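# Four arms sort stickered items into matching-color containers

## Task

Place every item inside the container whose color is the same as the sticker on that item.

## Robot and tools

Robots. Four identical i2rt Big YAM arms, named arm1, arm2, arm3 and arm4. Each has six revolute joints, a two-finger gripper and a wrist camera (arm1_cam_wrist to arm4_cam_wrist). Four fixed room cameras also watch: cam_room_a1, cam_room_a2, cam_room_b1, cam_room_b2. Each foot (base_link) points along its own +x. Calibrated feet, scene frame, metres: arm1 (-0.644, +1.377, +0.914) quat_wxyz (+0.682, +0.007, +0.004, +0.731); arm2 (-0.655, -0.555, +0.928) (+0.747, +0.002, +0.000, -0.665); arm3 (+0.651, -1.332, +0.868) (+0.663, -0.004, -0.006, -0.748); arm4 (+0.648, +0.477, +0.879) (+0.687, +0.001, +0.003, +0.727). Reach is roughly 1.0 m from the joint1 axis.

Frames. One shared scene frame, origin on the floor, +z upward, lengths in metres. The hand point sits between the finger pads, about 1 cm short of the fingertips. In the hand's own axes the fingers extend along +z and the jaws open and close along y. hand_target is where the hand would be at the joint targets currently held; under load the hand may stop short. The printed hand position loses accuracy at long reach.

Joints (absolute values, radians; the +/- figure is the tolerance counted as done): joint1_rad -2.879..2.879 +/-0.045, spins the arm about its foot, positive is counter-clockwise seen from above, 0 faces along the foot's +x. joint2_rad 0..3.141 +/-0.14, shoulder; 0 has the upper arm lying back roughly level, increasing lifts it up then forward. joint3_rad 0..3.019 +/-0.09, elbow; 0 is fully folded, increasing opens it. joint4_rad -1.692..1.57 +/-0.055, hand pitch, positive tips fingers up. joint5_rad -1.57..1.57 +/-0.03, sideways hand swing, positive toward the arm's right. joint6_rad -2.094..2.094 +/-0.035, hand roll, positive clockwise viewed from behind. gripper_m 0..0.093 +/-0.003, fingertip gap in metres.

move. Optional keys arm1, arm2, arm3, arm4 and cameras. Each arm key takes its own object; an arm left out receives nothing new but may still be pushing toward earlier targets. Inside an arm's object: "joints" is a map of joint name to absolute target (radians, gripper_m in metres); "target" is one list of seven numbers [x, y, z, qw, qx, qy, qz], an absolute hand pose in the scene frame in metres, same format as the printed hand line; "speed" is the top path speed in m/s, 0.002 to 0.5, default 0.25, allowed only together with target (turning is capped at twice that number in rad/s). When target is present, joints may contain only gripper_m. The hand travels in a straight line from its hand_target toward the target pose. All hand paths in one call finish at the same moment, paced by the slowest; a path runs 0.5 to 10 s and is cut off at 10 s; any action ends by 15 s. Each control step limits the commanded pose to 100 mm and 20 degrees from the measured hand, then damped IK favours position over orientation. Expect a centimetre or more of error, lag, drift off the line and overspeed near full stretch. Paths ignore obstacles and other arms, and joint-space moves can swing widely. Unknown keys make the call invalid; out-of-range values get it refused. After a refusal, or a stop that interrupts or blocks the request, the remaining move, wait and finished_scene calls in that reply are skipped (an invalid call does not cause this). cameras: list of names or "all"; omitted or null means all, [] means none. A move with no arm parts just reports full state and images.

wait: seconds from 0 to 10, optional cameras; nothing is commanded and the world keeps running. zoom_image: camera plus region [x0, y0, x1, y1] in pixels from the top-left, each side at most 504; only cameras in the latest images. read_manual: section "licences" returns URDF licence texts only. finished_scene: scene = current scene number; ends it irreversibly, so the packing must stay correct without the robots.

Results. A pictures line gives image order; frames may lag the state slightly. The move line lists each arm given motion with done or its worst status. Arms not in the action appear under as last shown with status lines reading not commanded. joint_status and hand_status describe the last accepted action: off_target (resting away, maybe still pushing); time_out (each joint keeps a nearby target and keeps pushing; on_its_own lists those not yet there, with held at showing the target; send current readings to relax it; a loaded joint may sag); not_followed (a safety check withheld the command and may keep retrying it). joint command not followed and pose unreachable mean that self and inter-arm clearance check blocked things; a gripper command still runs. Joint velocities in rad/s (gripper m/s); within noise means still. Joint torques, in joint order, include gravity, have per-arm offsets and noise; entries 3 and 4 wrap at +/-28 N m. Gripper: on a hard object gripper_m reads up to 0.005 m under its width (some up to 0.002 over); closed on nothing 0.000 to 0.003. Full force comes about 0.005 m below the first-contact reading, deeper for small, soft or round items; open well above the reading to release.

Heat. Sustained holding, stretched poses or pushing into obstacles warm motors. MOTOR HOT appears at 85 C; at 100 C an OVER-TEMPERATURE FAULT drops that arm and gripper for 30 s or more, and blocked keys show limit_stop_at_motor_heat; resend them afterwards.

Avoid: knocking items off the work area or to the floor; robots pressing hard on each other, including one gripper closing on another's fingers (clearance checks let fingers, housings and cameras meet); hard hits on fixed or heavy things; dropping items from height or releasing them while moving. Loose objects may occasionally get a small nudge. The scene keeps running while replies are written, and the robots hold their last command meanwhile.

Each tool is called after "Call:" as name(argument=value, ...) on one line, values as JSON.

## Session

Call:
move()

Scene clock: 0.00 s.
Joint torques (N m): no reading
Motor temperatures (°C): arm1=[21 24 26 23 21 21 21] | arm2=[23 24 25 22 22 20 23] | arm3=[24 23 23 23 24 23 23] | arm4=[22 22 23 22 24 21 24]
Heat: arm1: hottest joint3_rad 26 °C; arm2: hottest joint3_rad 25 °C; arm3: hottest joint1_rad 24 °C; arm4: hottest joint5_rad 24 °C.
Joint velocities: within noise
arm1.joint_positions: joint1_rad=-0.168 joint2_rad=+0.560 joint3_rad=+1.361 joint4_rad=-1.410 joint5_rad=+0.240 joint6_rad=+0.692 gripper_m=+0.09396
arm1.joint_status: not commanded
arm1.hand: x=-0.5739 y=+1.5732 z=+1.4376 quat_wxyz=(-0.303, +0.280, -0.837, -0.359) (m; scene frame)
arm1.hand_target: x=-0.5739 y=+1.5706 z=+1.4504 quat_wxyz=(-0.308, +0.276, -0.832, -0.370) (m; scene frame)
arm1.hand_status: not commanded
arm2.joint_positions: joint1_rad=+0.198 joint2_rad=+0.483 joint3_rad=+1.641 joint4_rad=-1.210 joint5_rad=-0.086 joint6_rad=-0.484 gripper_m=+0.09396
arm2.joint_status: not commanded
arm2.hand: x=-0.6060 y=-0.6654 z=+1.6315 quat_wxyz=(-0.468, -0.246, -0.683, +0.505) (m; scene frame)
arm2.hand_target: x=-0.6080 y=-0.6596 z=+1.6377 quat_wxyz=(-0.472, -0.243, -0.677, +0.510) (m; scene frame)
arm2.hand_status: not commanded
arm3.joint_positions: joint1_rad=+0.130 joint2_rad=+0.645 joint3_rad=+1.695 joint4_rad=-1.138 joint5_rad=+0.075 joint6_rad=+0.392 gripper_m=+0.09396
arm3.joint_status: not commanded
arm3.hand: x=+0.6384 y=-1.5186 z=+1.5920 quat_wxyz=(-0.552, -0.621, -0.389, +0.398) (m; scene frame)
arm3.hand_target: x=+0.6384 y=-1.5137 z=+1.6002 quat_wxyz=(-0.558, -0.615, -0.384, +0.402) (m; scene frame)
arm3.hand_status: not commanded
arm4.joint_positions: joint1_rad=+0.147 joint2_rad=+0.437 joint3_rad=+1.709 joint4_rad=-1.566 joint5_rad=+0.245 joint6_rad=+0.670 gripper_m=+0.09396
arm4.joint_status: not commanded
arm4.hand: x=+0.6821 y=+0.5397 z=+1.5256 quat_wxyz=(-0.292, +0.355, -0.719, -0.522) (m; scene frame)
arm4.hand_target: x=+0.6830 y=+0.5357 z=+1.5308 quat_wxyz=(-0.294, +0.352, -0.714, -0.529) (m; scene frame)
arm4.hand_status: not commanded
pictures: arm1_cam_wrist, arm2_cam_wrist, arm3_cam_wrist, arm4_cam_wrist, cam_room_a1, cam_room_a2, cam_room_b1, cam_room_b2
Images, in order (width x height): arm1_cam_wrist 672x504, arm2_cam_wrist 672x504, arm3_cam_wrist 672x504, arm4_cam_wrist 672x504, cam_room_a1 672x504, cam_room_a2 672x504, cam_room_b1 672x504, cam_room_b2 672x504.

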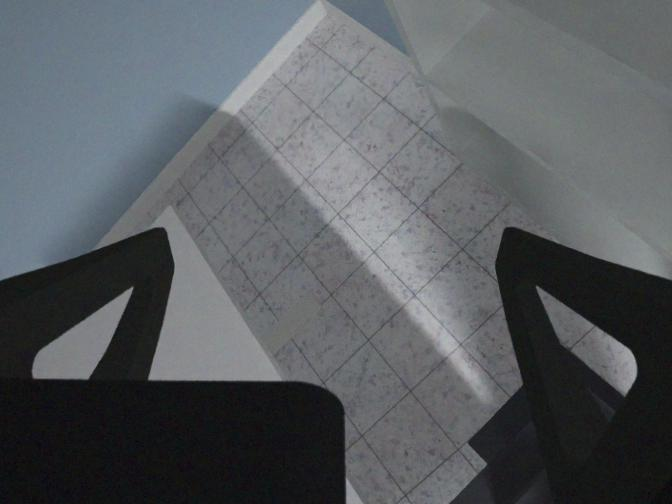

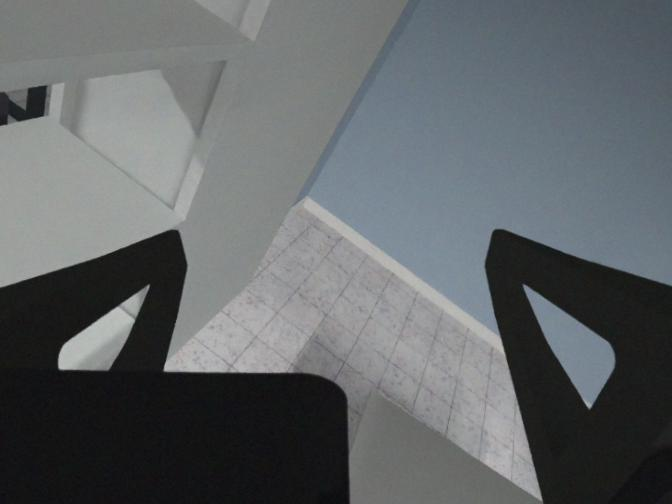

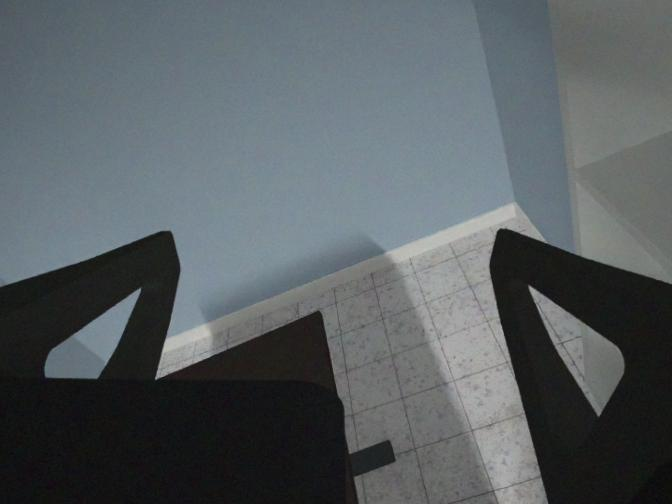

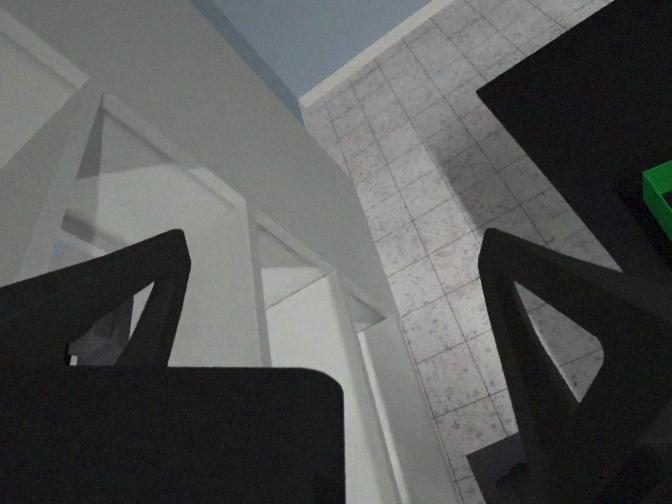

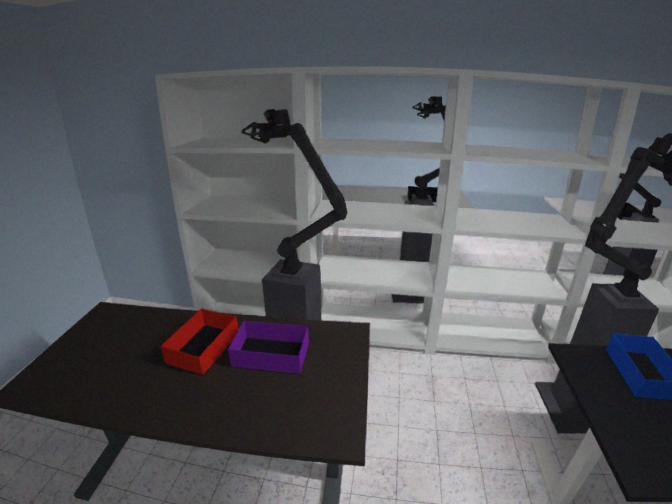

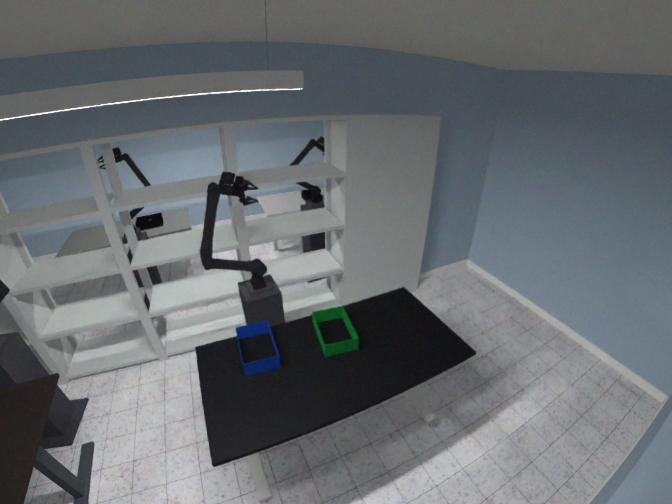

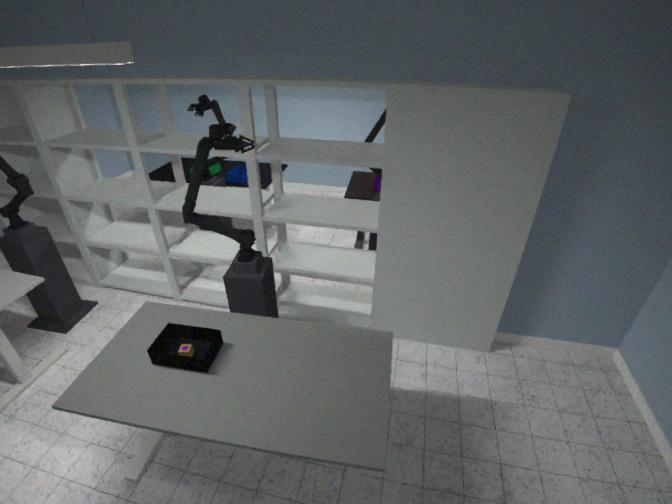

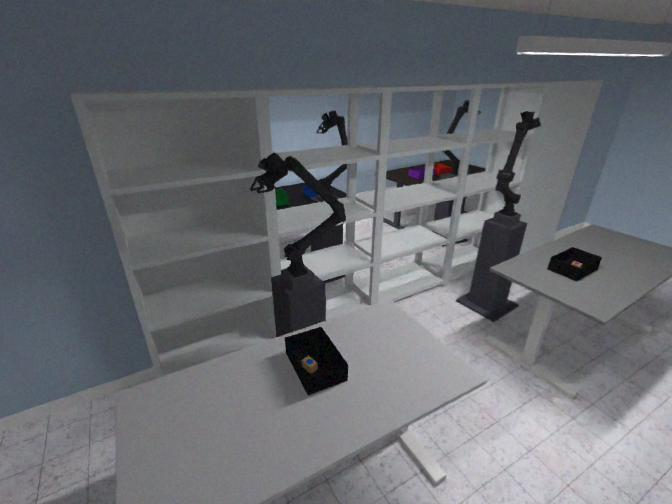

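Call:
move(arm1={"joints":{"joint1_rad":1.5,"joint6_rad":0,"joint5_rad":0,"joint2_rad":1.0,"joint3_rad":1.4,"joint4_rad":-1.2}}, arm2={"joints":{"joint1_rad":-1.69,"joint6_rad":0,"joint5_rad":0,"joint2_rad":1.0,"joint3_rad":1.4,"joint4_rad":-1.2}}, arm4={"joints":{"joint1_rad":-1.62,"joint6_rad":0,"joint5_rad":0,"joint2_rad":1.0,"joint3_rad":1.4,"joint4_rad":-1.2}}, arm3={"joints":{"joint1_rad":1.69,"joint6_rad":0,"joint5_rad":0,"joint2_rad":1.0,"joint3_rad":1.4,"joint4_rad":-1.2}}, cameras=["arm1_cam_wrist","arm2_cam_wrist","arm3_cam_wrist","arm4_cam_wrist"])

Scene clock: 10.27 s.
Joint torques (N m): arm1=[-1.79 -3.84 13.46 1.95 0.09 -0.04] | arm2=[0.73 -7.77 12.67 2.45 -0.05 0.2] | arm3=[1.79 -5.42 11.62 1.1 0.13 -0.12] | arm4=[0.91 -6.42 11.6 1.5 0.05 -0.1]
Motor temperatures (°C): arm1=[21 24 28 23 21 21 21] | arm2=[23 24 26 22 22 20 23] | arm3=[24 23 24 23 24 23 23] | arm4=[22 22 24 22 24 21 24]
Heat: arm1: hottest joint3_rad 28 °C; arm2: hottest joint3_rad 26 °C; arm3: hottest joint1_rad 24 °C; arm4: hottest joint3_rad 24 °C.
move: arm1 done; arm2 done; arm3 done; arm4 done
Joint velocities: within noise
arm1.joint_positions: joint1_rad=+1.497 joint2_rad=+1.010 joint3_rad=+1.374 joint4_rad=-1.214 joint5_rad=-0.002 joint6_rad=+0.008 gripper_m=+0.09399
arm1.joint_status: all done
arm1.hand: x=-1.0353 y=+1.3782 z=+1.3575 quat_wxyz=(+0.000, +0.933, -0.005, -0.360) (m; scene frame)
arm1.hand_target: x=-1.0356 y=+1.3774 z=+1.3767 quat_wxyz=(-0.002, +0.924, -0.001, -0.383) (m; scene frame)
arm1.hand_status: not commanded
arm2.joint_positions: joint1_rad=-1.690 joint2_rad=+1.008 joint3_rad=+1.382 joint4_rad=-1.208 joint5_rad=+0.001 joint6_rad=-0.014 gripper_m=+0.09398
arm2.joint_status: all done
arm2.hand: x=-1.0551 y=-0.5554 z=+1.3702 quat_wxyz=(+0.005, -0.933, -0.006, +0.359) (m; scene frame)
arm2.hand_target: x=-1.0550 y=-0.5554 z=+1.3842 quat_wxyz=(+0.002, -0.927, +0.000, +0.375) (m; scene frame)
arm2.hand_status: not commanded
arm3.joint_positions: joint1_rad=+1.683 joint2_rad=+0.993 joint3_rad=+1.371 joint4_rad=-1.194 joint5_rad=-0.003 joint6_rad=+0.007 gripper_m=+0.09398
arm3.joint_status: all done
arm3.hand: x=+1.0473 y=-1.3290 z=+1.3129 quat_wxyz=(-0.369, -0.004, -0.929, +0.006) (m; scene frame)
arm3.hand_target: x=+1.0494 y=-1.3264 z=+1.3246 quat_wxyz=(-0.376, +0.002, -0.926, +0.007) (m; scene frame)
arm3.hand_status: not commanded
arm4.joint_positions: joint1_rad=-1.621 joint2_rad=+1.002 joint3_rad=+1.361 joint4_rad=-1.210 joint5_rad=+0.001 joint6_rad=+0.014 gripper_m=+0.09398
arm4.joint_status: all done
arm4.hand: x=+1.0460 y=+0.4806 z=+1.3114 quat_wxyz=(-0.350, -0.003, -0.937, -0.002) (m; scene frame)
arm4.hand_target: x=+1.0490 y=+0.4814 z=+1.3339 quat_wxyz=(-0.374, +0.004, -0.928, +0.000) (m; scene frame)
arm4.hand_status: not commanded
pictures: arm1_cam_wrist, arm2_cam_wrist, arm3_cam_wrist, arm4_cam_wrist
Images, in order (width x height): arm1_cam_wrist 672x504, arm2_cam_wrist 672x504, arm3_cam_wrist 672x504, arm4_cam_wrist 672x504.

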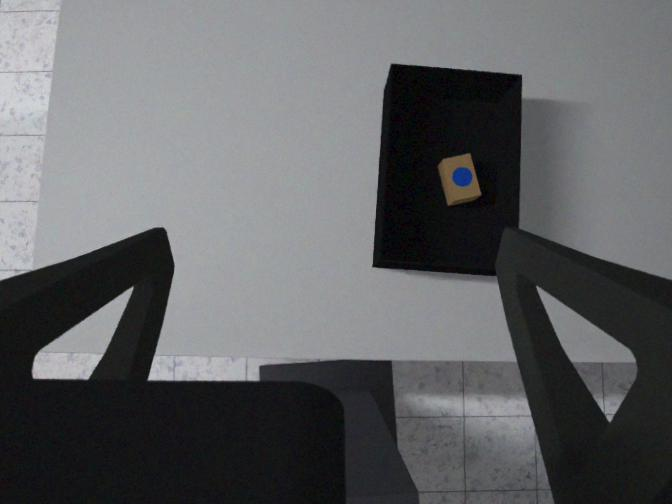

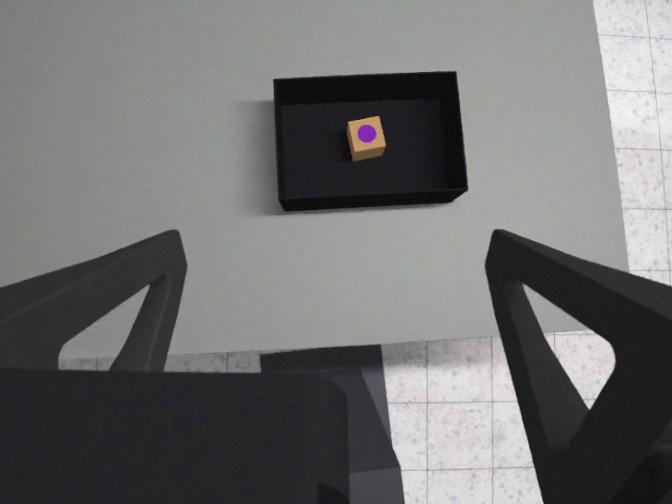

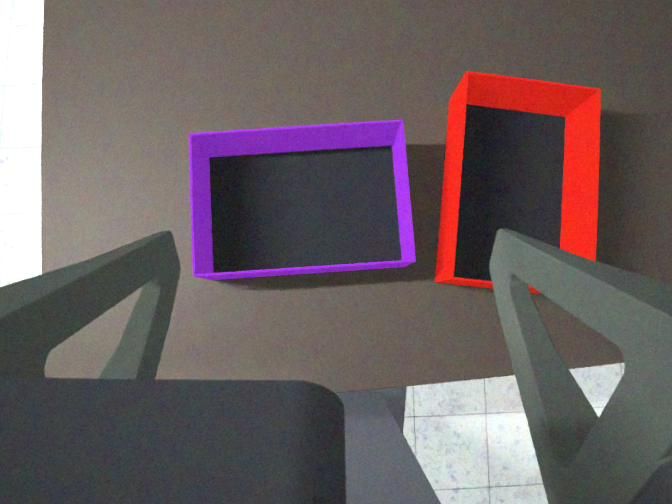

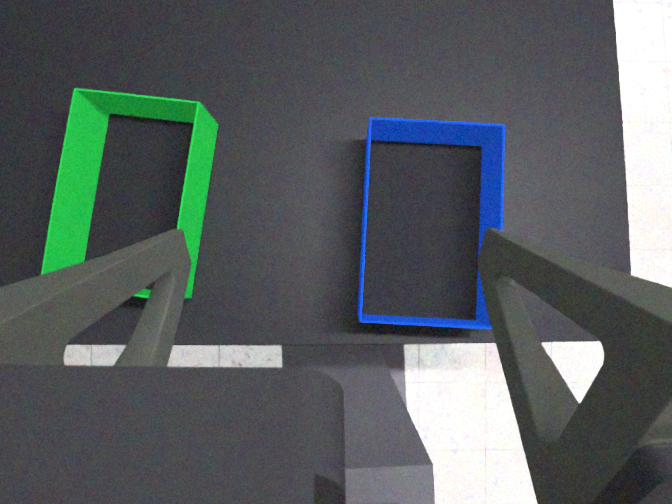

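Call:
move(arm1={"target":[-1.225,1.585,0.9,0.043,0.932,0.119,-0.339]}, arm2={"target":[-1.325,-0.502,0.9,0.0195,0.972,0.088,-0.215]}, arm4={"joints":{"joint1_rad":0.91,"joint2_rad":0.55,"joint3_rad":1.5,"joint4_rad":-1.4}}, arm3={"joints":{"joint1_rad":-1.99,"joint2_rad":0.55,"joint3_rad":1.5,"joint4_rad":-1.4}}, cameras=["arm1_cam_wrist","arm2_cam_wrist","arm3_cam_wrist"])

Scene clock: 47.07 s.
Joint torques (N m): arm1=[-2.49 -14.33 11.88 1.74 -0.3 -0.1] | arm2=[-0.03 -20.78 13.03 1.89 -0.32 -0.1] | arm3=[0.5 3.84 7.05 1.52 0.01 -0.11] | arm4=[1.14 4.78 6.43 1.18 0.1 -0.08]
Motor temperatures (°C): arm1=[21 24 31 23 21 21 21] | arm2=[23 25 32 22 22 20 23] | arm3=[24 23 27 23 24 23 23] | arm4=[22 22 29 22 24 21 24]
Heat: arm1: hottest joint3_rad 31 °C; arm2: hottest joint3_rad 32 °C; arm3: hottest joint3_rad 27 °C; arm4: hottest joint3_rad 29 °C.
move: arm1 off_target; arm2 off_target; arm3 done; arm4 done
Joint velocities: within noise
arm1.joint_positions: joint1_rad=+1.047 joint2_rad=+1.964 joint3_rad=+1.098 joint4_rad=-0.221 joint5_rad=-0.428 joint6_rad=-0.581 gripper_m=+0.09399
arm1.joint_status: not commanded
arm1.hand: x=-1.2015 y=+1.5699 z=+0.8809 quat_wxyz=(+0.061, +0.941, +0.111, -0.313) (m; scene frame)
arm1.hand_target: x=-1.2235 y=+1.5846 z=+0.9011 quat_wxyz=(+0.043, +0.932, +0.119, -0.339) (m; scene frame)
arm1.hand_status: off_target (0.034 m and 3.9 deg from the pose sent, 0.537 m and 15.2 deg at the start)
arm2.joint_positions: joint1_rad=-1.789 joint2_rad=+2.064 joint3_rad=+1.380 joint4_rad=-0.514 joint5_rad=-0.120 joint6_rad=-0.249 gripper_m=+0.09398
arm2.joint_status: not commanded
arm2.hand: x=-1.3009 y=-0.5098 z=+0.8881 quat_wxyz=(-0.024, -0.978, -0.083, +0.192) (m; scene frame)
arm2.hand_target: x=-1.3236 y=-0.5021 z=+0.9007 quat_wxyz=(-0.019, -0.972, -0.088, +0.215) (m; scene frame)
arm2.hand_status: off_target (0.028 m and 2.8 deg from the pose sent, 0.545 m and 19.7 deg at the start)
arm3.joint_positions: joint1_rad=-1.979 joint2_rad=+0.550 joint3_rad=+1.497 joint4_rad=-1.394 joint5_rad=+0.000 joint6_rad=+0.006 gripper_m=+0.09402
arm3.joint_status: all done
arm3.hand: x=+0.4939 y=-1.2316 z=+1.4551 quat_wxyz=(+0.132, -0.817, +0.227, +0.513) (m; scene frame)
arm3.hand_target: x=+0.4961 y=-1.2306 z=+1.4553 quat_wxyz=(+0.136, -0.818, +0.229, +0.510) (m; scene frame)
arm3.hand_status: not commanded
arm4.joint_positions: joint1_rad=+0.907 joint2_rad=+0.543 joint3_rad=+1.498 joint4_rad=-1.389 joint5_rad=-0.001 joint6_rad=+0.012 gripper_m=+0.09402
arm4.joint_status: all done
arm4.hand: x=+0.5043 y=+0.5815 z=+1.4712 quat_wxyz=(-0.155, +0.802, -0.258, -0.516) (m; scene frame)
arm4.hand_target: x=+0.5027 y=+0.5820 z=+1.4686 quat_wxyz=(-0.156, +0.808, -0.253, -0.509) (m; scene frame)
arm4.hand_status: not commanded
pictures: arm1_cam_wrist, arm2_cam_wrist, arm3_cam_wrist
Images, in order (width x height): arm1_cam_wrist 672x504, arm2_cam_wrist 672x504, arm3_cam_wrist 672x504.

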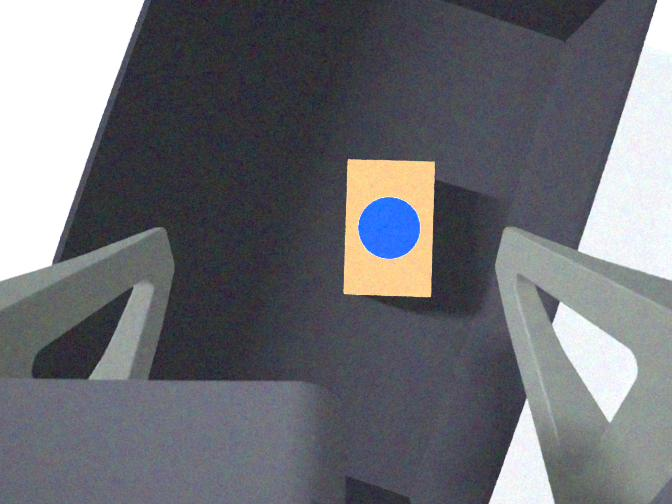

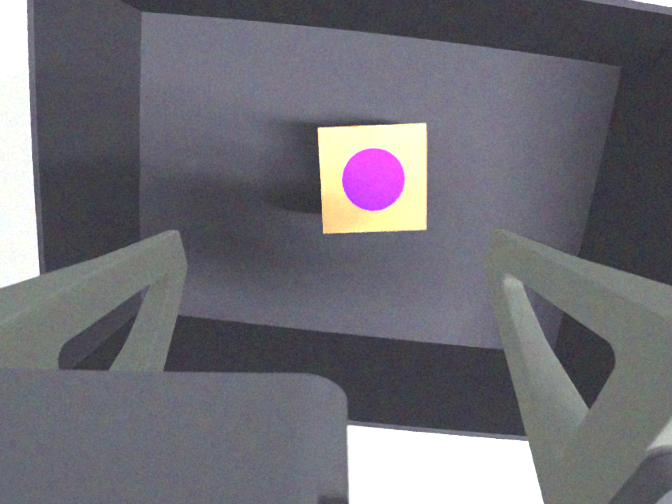

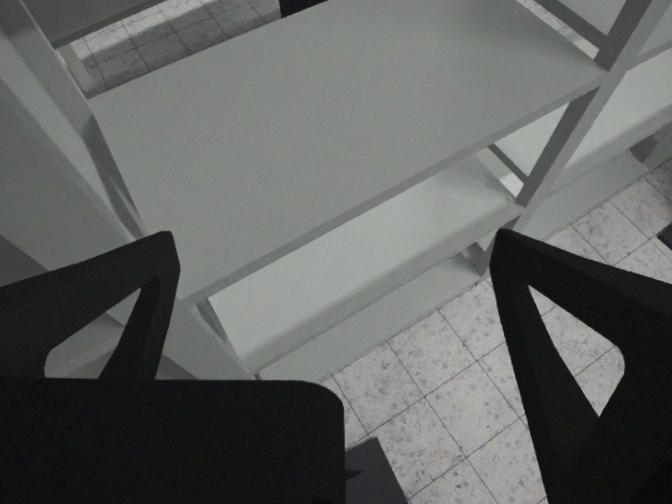

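Call:
move(arm1={"target":[-1.239,1.603,0.805,0.043,0.932,0.119,-0.339]}, arm2={"target":[-1.335,-0.485,0.81,0.0195,0.972,0.088,-0.215]}, cameras=["arm1_cam_wrist","arm2_cam_wrist"])

Scene clock: 57.40 s.
Joint torques (N m): arm1=[-2.96 -14.33 10.39 1.76 -0.14 -0.01] | arm2=[0.38 -22.42 11.45 2.11 -0.33 -0.09] | arm3=[0.44 3.66 7.04 1.46 -0.01 -0.11] | arm4=[0.91 4.6 6.3 1.09 0.13 -0.12]
Motor temperatures (°C): arm1=[21 24 32 23 22 21 21] | arm2=[23 25 33 22 22 20 23] | arm3=[24 23 27 23 24 23 23] | arm4=[22 22 29 22 24 21 24]
Heat: arm1: hottest joint3_rad 32 °C; arm2: hottest joint3_rad 33 °C; arm3: hottest joint3_rad 27 °C; arm4: hottest joint3_rad 29 °C.
move: arm1 off_target; arm2 off_target
Joint velocities: within noise
arm1.joint_positions: joint1_rad=+1.036 joint2_rad=+2.180 joint3_rad=+1.172 joint4_rad=-0.063 joint5_rad=-0.443 joint6_rad=-0.608 gripper_m=+0.09395
arm1.joint_status: not commanded
arm1.hand: x=-1.2228 y=+1.5850 z=+0.7995 quat_wxyz=(+0.057, +0.937, +0.122, -0.323) (m; scene frame)
arm1.hand_target: x=-1.2380 y=+1.6027 z=+0.8058 quat_wxyz=(+0.043, +0.932, +0.119, -0.339) (m; scene frame)
arm1.hand_status: off_target (0.025 m and 2.5 deg from the pose sent, 0.091 m and 3.9 deg at the start)
arm2.joint_positions: joint1_rad=-1.820 joint2_rad=+2.250 joint3_rad=+1.420 joint4_rad=-0.377 joint5_rad=-0.131 joint6_rad=-0.272 gripper_m=+0.09398
arm2.joint_status: not commanded
arm2.hand: x=-1.3100 y=-0.4904 z=+0.7974 quat_wxyz=(-0.025, -0.978, -0.081, +0.189) (m; scene frame)
arm2.hand_target: x=-1.3337 y=-0.4852 z=+0.8109 quat_wxyz=(-0.019, -0.972, -0.088, +0.215) (m; scene frame)
arm2.hand_status: off_target (0.029 m and 3.3 deg from the pose sent, 0.089 m and 2.8 deg at the start)
arm3, arm4: as last shown
pictures: arm1_cam_wrist, arm2_cam_wrist
Images, in order (width x height): arm1_cam_wrist 672x504, arm2_cam_wrist 672x504.

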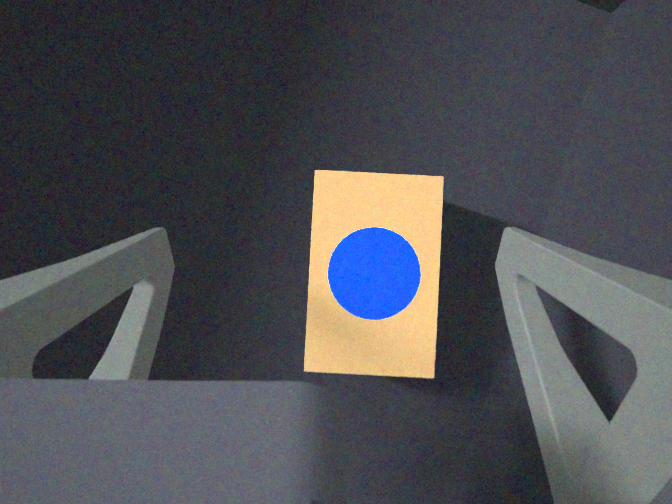

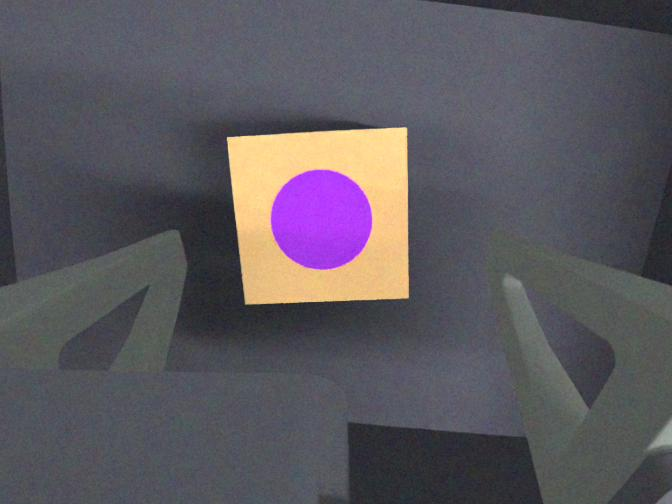

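Call:
move(arm1={"target":[-1.241,1.614,0.758,0.043,0.932,0.119,-0.339],"speed":0.12}, arm2={"target":[-1.338,-0.489,0.763,0.0195,0.972,0.088,-0.215],"speed":0.12}, cameras=["arm1_cam_wrist","arm2_cam_wrist"])

Scene clock: 64.90 s.
Joint torques (N m): arm1=[-2.78 -16.73 8.94 1.74 -0.19 -0.02] | arm2=[0.91 -21.54 11.04 2.21 -0.21 -0.01] | arm3=[0.44 3.6 7.01 1.5 0.01 -0.11] | arm4=[1.44 4.84 6.3 1.09 0.11 -0.09]
Motor temperatures (°C): arm1=[21 24 32 23 21 21 21] | arm2=[23 25 33 22 22 20 23] | arm3=[24 23 27 23 24 23 23] | arm4=[22 22 29 22 24 21 24]
Heat: arm1: hottest joint3_rad 32 °C; arm2: hottest joint3_rad 33 °C; arm3: hottest joint3_rad 27 °C; arm4: hottest joint3_rad 29 °C.
move: arm1 off_target; arm2 off_target
Joint velocities: within noise
arm1.joint_positions: joint1_rad=+1.021 joint2_rad=+2.313 joint3_rad=+1.225 joint4_rad=-0.001 joint5_rad=-0.450 joint6_rad=-0.617 gripper_m=+0.09395
arm1.joint_status: not commanded
arm1.hand: x=-1.2240 y=+1.5945 z=+0.7447 quat_wxyz=(+0.061, +0.938, +0.118, -0.319) (m; scene frame)
arm1.hand_target: x=-1.2400 y=+1.6136 z=+0.7587 quat_wxyz=(+0.043, +0.932, +0.119, -0.339) (m; scene frame)
arm1.hand_status: off_target (0.029 m and 3.2 deg from the pose sent, 0.054 m and 2.5 deg at the start)
arm2.joint_positions: joint1_rad=-1.820 joint2_rad=+2.329 joint3_rad=+1.445 joint4_rad=-0.306 joint5_rad=-0.131 joint6_rad=-0.272 gripper_m=+0.09398
arm2.joint_status: not commanded
arm2.hand: x=-1.3174 y=-0.4893 z=+0.7617 quat_wxyz=(-0.023, -0.977, -0.081, +0.197) (m; scene frame)
arm2.hand_target: x=-1.3371 y=-0.4892 z=+0.7637 quat_wxyz=(-0.019, -0.972, -0.088, +0.215) (m; scene frame)
arm2.hand_status: off_target (0.021 m and 2.3 deg from the pose sent, 0.044 m and 3.3 deg at the start)
arm3, arm4: as last shown
pictures: arm1_cam_wrist, arm2_cam_wrist
Images, in order (width x height): arm1_cam_wrist 672x504, arm2_cam_wrist 672x504.

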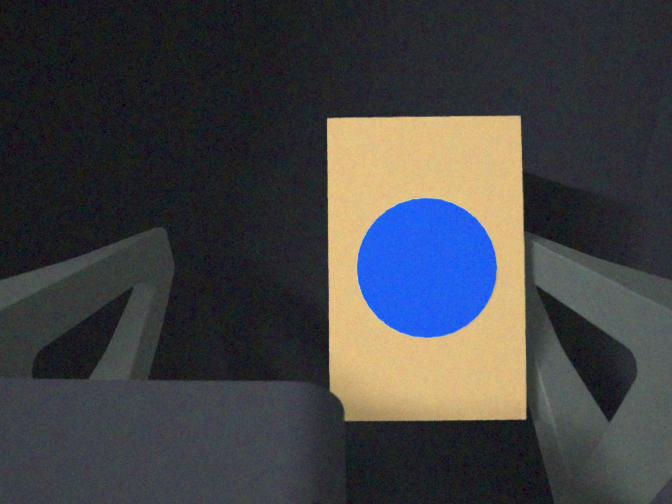

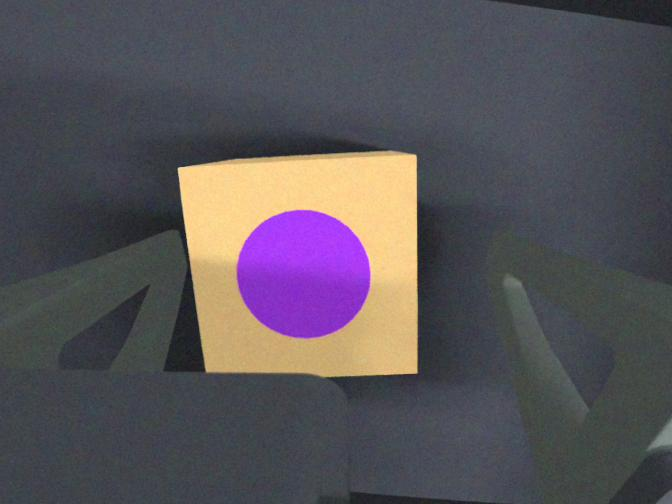

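Call:
move(arm1={"target":[-1.243,1.632,0.762,0.043,0.932,0.119,-0.339],"speed":0.08}, arm2={"joints":{"gripper_m":0.045}}, cameras=["arm1_cam_wrist","arm2_cam_wrist"])

Call:
move(arm1={"joints":{"gripper_m":0.033}}, cameras=["arm1_cam_wrist","arm2_cam_wrist"])

Scene clock: 75.33 s.
Joint torques (N m): arm1=[-2.9 -16.56 10.06 0.77 -0.27 -0.04] | arm2=[0.91 -21.54 10.97 2.15 -0.21 -0.02] | arm3=[0.62 3.78 7.04 1.48 0 -0.11] | arm4=[1.03 4.78 6.38 1.13 0.1 -0.08]
Motor temperatures (°C): arm1=[21 25 32 23 21 21 21] | arm2=[23 25 31 22 22 20 23] | arm3=[24 23 27 23 24 23 23] | arm4=[22 22 30 22 24 21 24]
Heat: arm1: hottest joint3_rad 32 °C; arm2: hottest joint3_rad 31 °C; arm3: hottest joint3_rad 27 °C; arm4: hottest joint3_rad 30 °C.
move: arm1 off_target; arm2 off_target
Joint velocities: within noise
arm1.joint_positions: joint1_rad=+0.993 joint2_rad=+2.313 joint3_rad=+1.253 joint4_rad=-0.019 joint5_rad=-0.461 joint6_rad=-0.637 gripper_m=+0.09395
arm1.joint_status: not commanded
arm1.hand: x=-1.2282 y=+1.6144 z=+0.7518 quat_wxyz=(+0.055, +0.936, +0.117, -0.327) (m; scene frame)
arm1.hand_target: x=-1.2421 y=+1.6318 z=+0.7626 quat_wxyz=(+0.043, +0.932, +0.119, -0.339) (m; scene frame)
arm1.hand_status: off_target (0.025 m and 2.1 deg from the pose sent, 0.045 m and 3.2 deg at the start)
arm2.joint_positions: joint1_rad=-1.820 joint2_rad=+2.329 joint3_rad=+1.446 joint4_rad=-0.306 joint5_rad=-0.130 joint6_rad=-0.272 gripper_m=+0.05278
arm2.joint_status: gripper_m off_target (ended at +0.05281, target +0.04500)
arm2.hand: x=-1.3178 y=-0.4892 z=+0.7619 quat_wxyz=(-0.023, -0.977, -0.081, +0.197) (m; scene frame)
arm2.hand_target: x=-1.3371 y=-0.4892 z=+0.7637 quat_wxyz=(-0.019, -0.972, -0.088, +0.215) (m; scene frame)
arm2.hand_status: not commanded
arm3, arm4: as last shown
pictures: arm1_cam_wrist, arm2_cam_wrist
Images, in order (width x height): arm1_cam_wrist 672x504, arm2_cam_wrist 672x504.

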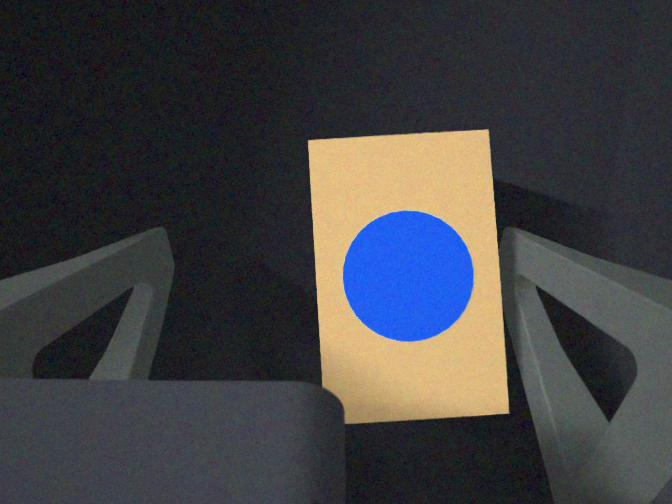

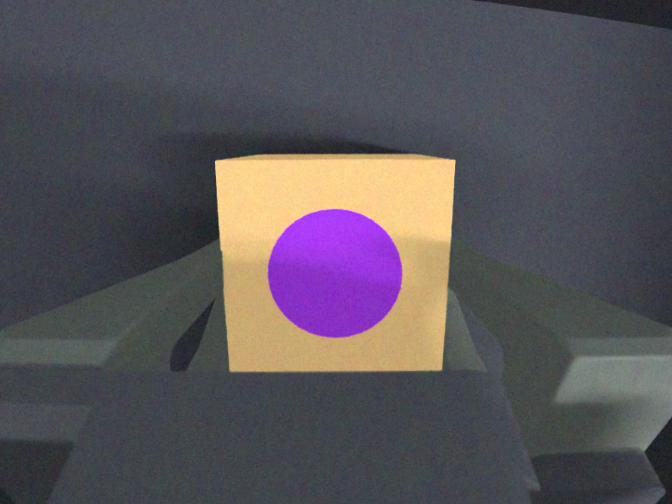

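Scene clock: 75.97 s.
Joint torques (N m): arm1=[-2.55 -16.62 9.66 0.79 -0.31 -0.09] | arm2=[0.97 -21.54 10.99 2.18 -0.21 -0.02] | arm3=[0.32 3.72 7.04 1.5 0 -0.11] | arm4=[0.97 4.78 6.32 1.06 0.09 -0.08]
Motor temperatures (°C): arm1=[21 25 32 23 21 21 21] | arm2=[23 25 31 22 22 20 23] | arm3=[24 23 27 23 24 23 23] | arm4=[22 22 30 22 24 21 24]
Heat: arm1: hottest joint3_rad 32 °C; arm2: hottest joint3_rad 31 °C; arm3: hottest joint3_rad 27 °C; arm4: hottest joint3_rad 30 °C.
move: arm1 off_target
Joint velocities: within noise
arm1.joint_positions: joint1_rad=+0.990 joint2_rad=+2.313 joint3_rad=+1.256 joint4_rad=-0.019 joint5_rad=-0.461 joint6_rad=-0.640 gripper_m=+0.04383
arm1.joint_status: gripper_m off_target (ended at +0.04386, target +0.03300)
arm1.hand: x=-1.2288 y=+1.6167 z=+0.7526 quat_wxyz=(+0.054, +0.936, +0.117, -0.328) (m; scene frame)
arm1.hand_target: x=-1.2421 y=+1.6316 z=+0.7626 quat_wxyz=(+0.043, +0.932, +0.119, -0.339) (m; scene frame)
arm1.hand_status: not commanded
arm2, arm3, arm4: as last shown
pictures: arm1_cam_wrist, arm2_cam_wrist
Images, in order (width x height): arm1_cam_wrist 672x504, arm2_cam_wrist 672x504.

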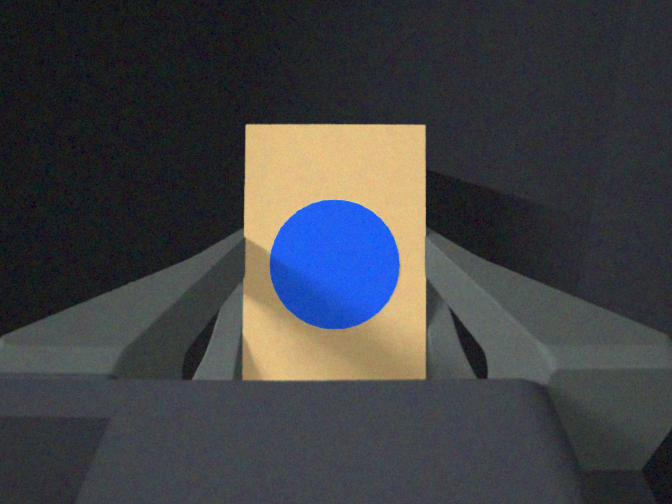

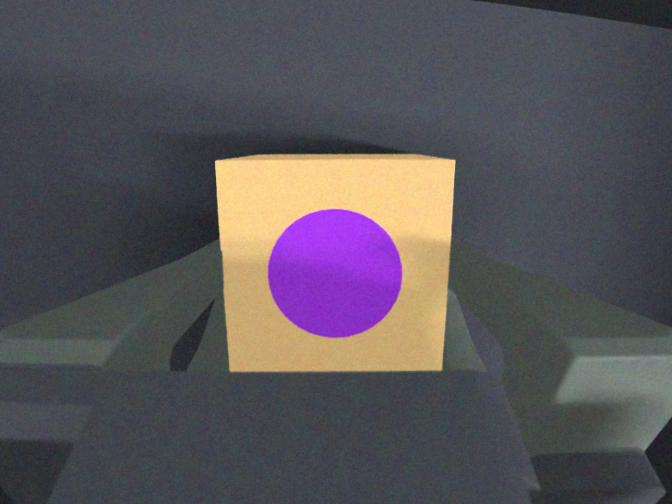

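Call:
move(arm1={"target":[-1.18,1.58,0.93,0.043,0.932,0.119,-0.339]}, arm2={"target":[-1.28,-0.49,0.93,0.0195,0.972,0.088,-0.215]}, cameras=[])

Call:
move(arm1={"joints":{"joint1_rad":-2.243,"joint2_rad":0.6,"joint3_rad":1.35,"joint4_rad":-1.45,"joint5_rad":0,"joint6_rad":0}}, arm2={"joints":{"joint1_rad":0.918,"joint2_rad":0.6,"joint3_rad":1.35,"joint4_rad":-1.45,"joint5_rad":0,"joint6_rad":0}}, cameras=["arm1_cam_wrist","arm2_cam_wrist"])

Call:
move(arm1={"target":[-0.34,1.165,1.12,0.301,0.284,0.905,-0.0945]}, arm2={"target":[-0.33,-0.746,1.12,0.274,0.251,0.925,-0.0744]}, cameras=["arm1_cam_wrist","arm2_cam_wrist","arm3_cam_wrist","cam_room_b1","cam_room_a1"])

Scene clock: 91.33 s.
Joint torques (N m): arm1=[0.5 -13.27 8.39 0.95 -0.25 0.12] | arm2=[-0.03 -20.13 8.51 1.13 -0.32 -0.08] | arm3=[0.5 3.78 7.06 1.47 0.01 -0.1] | arm4=[1.2 4.42 6.2 1.11 0.1 -0.08]
Motor temperatures (°C): arm1=[21 26 32 23 22 21 22] | arm2=[23 25 31 22 22 20 23] | arm3=[24 23 26 23 24 23 23] | arm4=[22 22 29 22 24 21 24]
Heat: arm1: hottest joint3_rad 32 °C; arm2: hottest joint3_rad 31 °C; arm3: hottest joint3_rad 26 °C; arm4: hottest joint3_rad 29 °C.
move: arm1 done; arm2 off_target
Joint velocities: within noise
arm1.joint_positions: joint1_rad=+1.001 joint2_rad=+1.832 joint3_rad=+1.029 joint4_rad=-0.227 joint5_rad=-0.447 joint6_rad=-0.628 gripper_m=+0.04383
arm1.joint_status: not commanded
arm1.hand: x=-1.1789 y=+1.5853 z=+0.9289 quat_wxyz=(+0.039, +0.931, +0.119, -0.341) (m; scene frame)
arm1.hand_target: x=-1.1800 y=+1.5799 z=+0.9300 quat_wxyz=(+0.043, +0.932, +0.119, -0.339) (m; scene frame)
arm1.hand_status: done (0.006 m and 0.5 deg from the pose sent, 0.188 m and 1.8 deg at the start)
arm2.joint_positions: joint1_rad=-1.820 joint2_rad=+1.941 joint3_rad=+1.307 joint4_rad=-0.495 joint5_rad=-0.133 joint6_rad=-0.277 gripper_m=+0.05278
arm2.joint_status: not commanded
arm2.hand: x=-1.2877 y=-0.4943 z=+0.9371 quat_wxyz=(-0.018, -0.970, -0.085, +0.226) (m; scene frame)
arm2.hand_target: x=-1.2800 y=-0.4902 z=+0.9299 quat_wxyz=(-0.020, -0.972, -0.088, +0.215) (m; scene frame)
arm2.hand_status: off_target (0.011 m and 1.3 deg from the pose sent, 0.172 m and 2.3 deg at the start)
arm3, arm4: as last shown
pictures: none
No camera images: "cameras" was empty.

Scene clock: 93.77 s.
Joint torques (N m): arm1=[-2.49 3.66 11.03 1.1 -0.04 0.08] | arm2=[1.2 0.85 12.07 1.76 0.14 0.21] | arm3=[0.44 3.72 7.05 1.43 0 -0.11] | arm4=[1.2 4.84 6.3 1.14 0.11 -0.07]
Motor temperatures (°C): arm1=[21 26 32 23 22 21 22] | arm2=[23 26 31 22 22 20 24] | arm3=[24 23 26 23 24 23 23] | arm4=[22 22 29 22 24 21 24]
Heat: arm1: hottest joint3_rad 32 °C; arm2: hottest joint3_rad 31 °C; arm3: hottest joint3_rad 26 °C; arm4: hottest joint3_rad 29 °C.
move: arm1 done; arm2 done
Joint velocities: within noise
arm1.joint_positions: joint1_rad=-2.236 joint2_rad=+0.599 joint3_rad=+1.331 joint4_rad=-1.439 joint5_rad=+0.002 joint6_rad=-0.007 gripper_m=+0.04381
arm1.joint_status: all done
arm1.hand: x=-0.4544 y=+1.2517 z=+1.4051 quat_wxyz=(-0.392, -0.264, -0.872, +0.126) (m; scene frame)
arm1.hand_target: x=-0.4577 y=+1.2525 z=+1.4118 quat_wxyz=(-0.396, -0.269, -0.869, +0.126) (m; scene frame)
arm1.hand_status: not commanded
arm2.joint_positions: joint1_rad=+0.913 joint2_rad=+0.599 joint3_rad=+1.319 joint4_rad=-1.438 joint5_rad=-0.004 joint6_rad=-0.015 gripper_m=+0.05281
arm2.joint_status: all done
arm2.hand: x=-0.4662 y=-0.6706 z=+1.4169 quat_wxyz=(-0.399, -0.236, -0.879, +0.110) (m; scene frame)
arm2.hand_target: x=-0.4699 y=-0.6679 z=+1.4293 quat_wxyz=(-0.407, -0.241, -0.874, +0.110) (m; scene frame)
arm2.hand_status: not commanded
arm3, arm4: as last shown
pictures: arm1_cam_wrist, arm2_cam_wrist
Images, in order (width x height): arm1_cam_wrist 672x504, arm2_cam_wrist 672x504.

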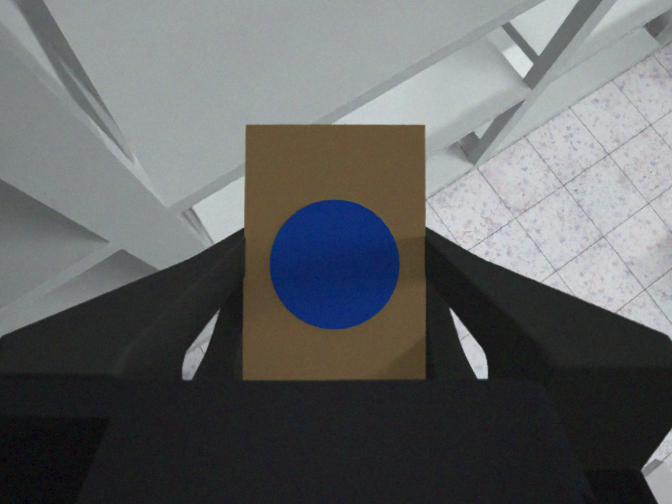

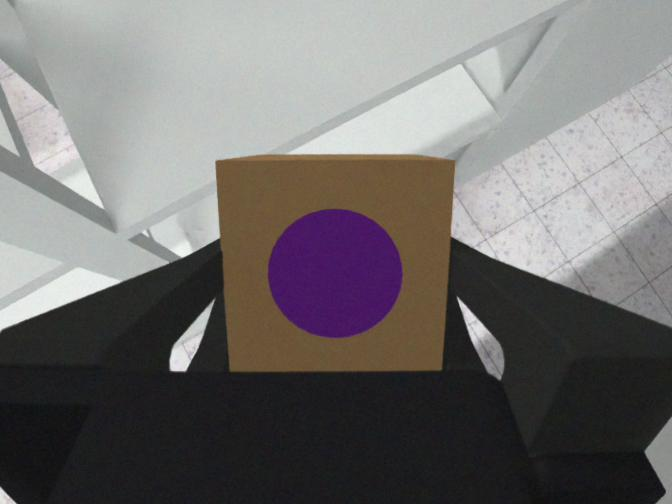

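Scene clock: 95.83 s.
Joint torques (N m): arm1=[-2.61 -2.32 12.31 2.06 -0.05 0.04] | arm2=[1.49 -7.41 10.97 2.71 0.13 0.21] | arm3=[0.44 3.72 7.02 1.52 -0.01 -0.11] | arm4=[0.62 4.25 6.35 1.03 0.11 -0.05]
Motor temperatures (°C): arm1=[21 26 32 23 22 21 22] | arm2=[23 26 31 22 22 20 24] | arm3=[24 23 26 23 24 23 23] | arm4=[22 22 29 22 24 21 24]
Heat: arm1: hottest joint3_rad 32 °C; arm2: hottest joint3_rad 31 °C; arm3: hottest joint3_rad 26 °C; arm4: hottest joint3_rad 29 °C.
move: arm1 off_target; arm2 done
Joint velocities: within noise
arm1.joint_positions: joint1_rad=-2.246 joint2_rad=+0.906 joint3_rad=+0.727 joint4_rad=-0.775 joint5_rad=-0.009 joint6_rad=-0.007 gripper_m=+0.04381
arm1.joint_status: not commanded
arm1.hand: x=-0.3436 y=+1.1720 z=+1.1089 quat_wxyz=(-0.283, -0.280, -0.913, +0.089) (m; scene frame)
arm1.hand_target: x=-0.3403 y=+1.1652 z=+1.1201 quat_wxyz=(-0.301, -0.284, -0.905, +0.095) (m; scene frame)
arm1.hand_status: off_target (0.014 m and 2.4 deg from the pose sent, 0.319 m and 11.9 deg at the start)
arm2.joint_positions: joint1_rad=+0.919 joint2_rad=+0.990 joint3_rad=+0.768 joint4_rad=-0.797 joint5_rad=+0.002 joint6_rad=-0.013 gripper_m=+0.05281
arm2.joint_status: not commanded
arm2.hand: x=-0.3346 y=-0.7469 z=+1.1173 quat_wxyz=(-0.263, -0.249, -0.929, +0.073) (m; scene frame)
arm2.hand_target: x=-0.3301 y=-0.7459 z=+1.1200 quat_wxyz=(-0.274, -0.251, -0.925, +0.074) (m; scene frame)
arm2.hand_status: done (0.005 m and 1.4 deg from the pose sent, 0.335 m and 15.9 deg at the start)
arm3, arm4: as last shown
pictures: arm1_cam_wrist, arm2_cam_wrist, arm3_cam_wrist, cam_room_a1, cam_room_b1
Images, in order (width x height): arm1_cam_wrist 672x504, arm2_cam_wrist 672x504, arm3_cam_wrist 672x504, cam_room_a1 672x504, cam_room_b1 672x504.

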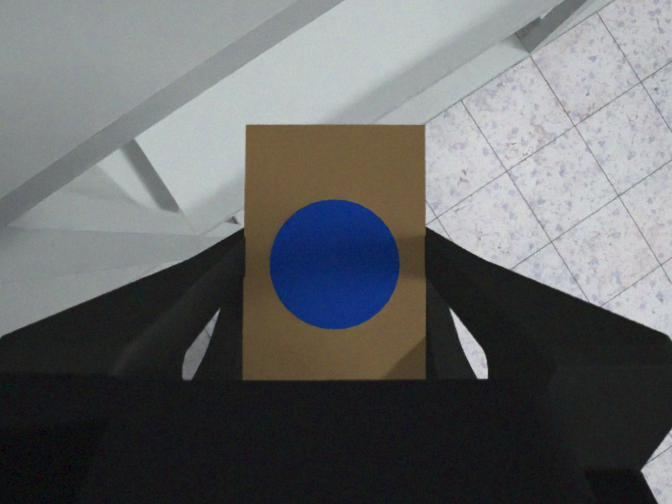

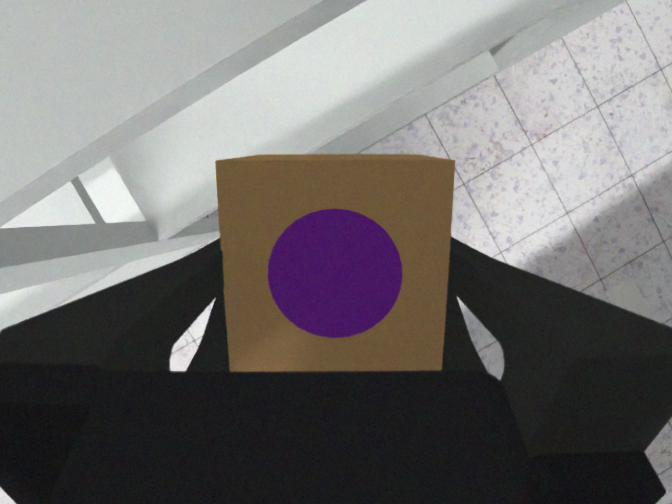

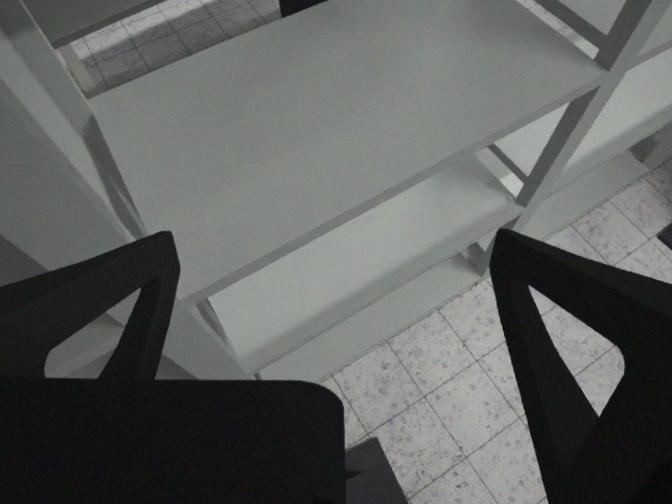

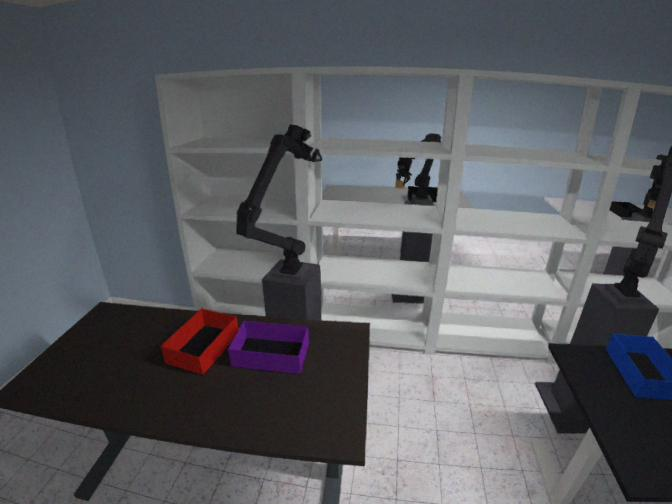

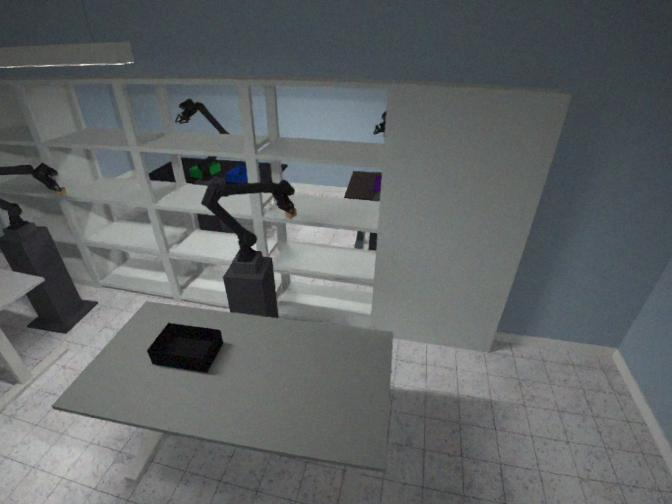

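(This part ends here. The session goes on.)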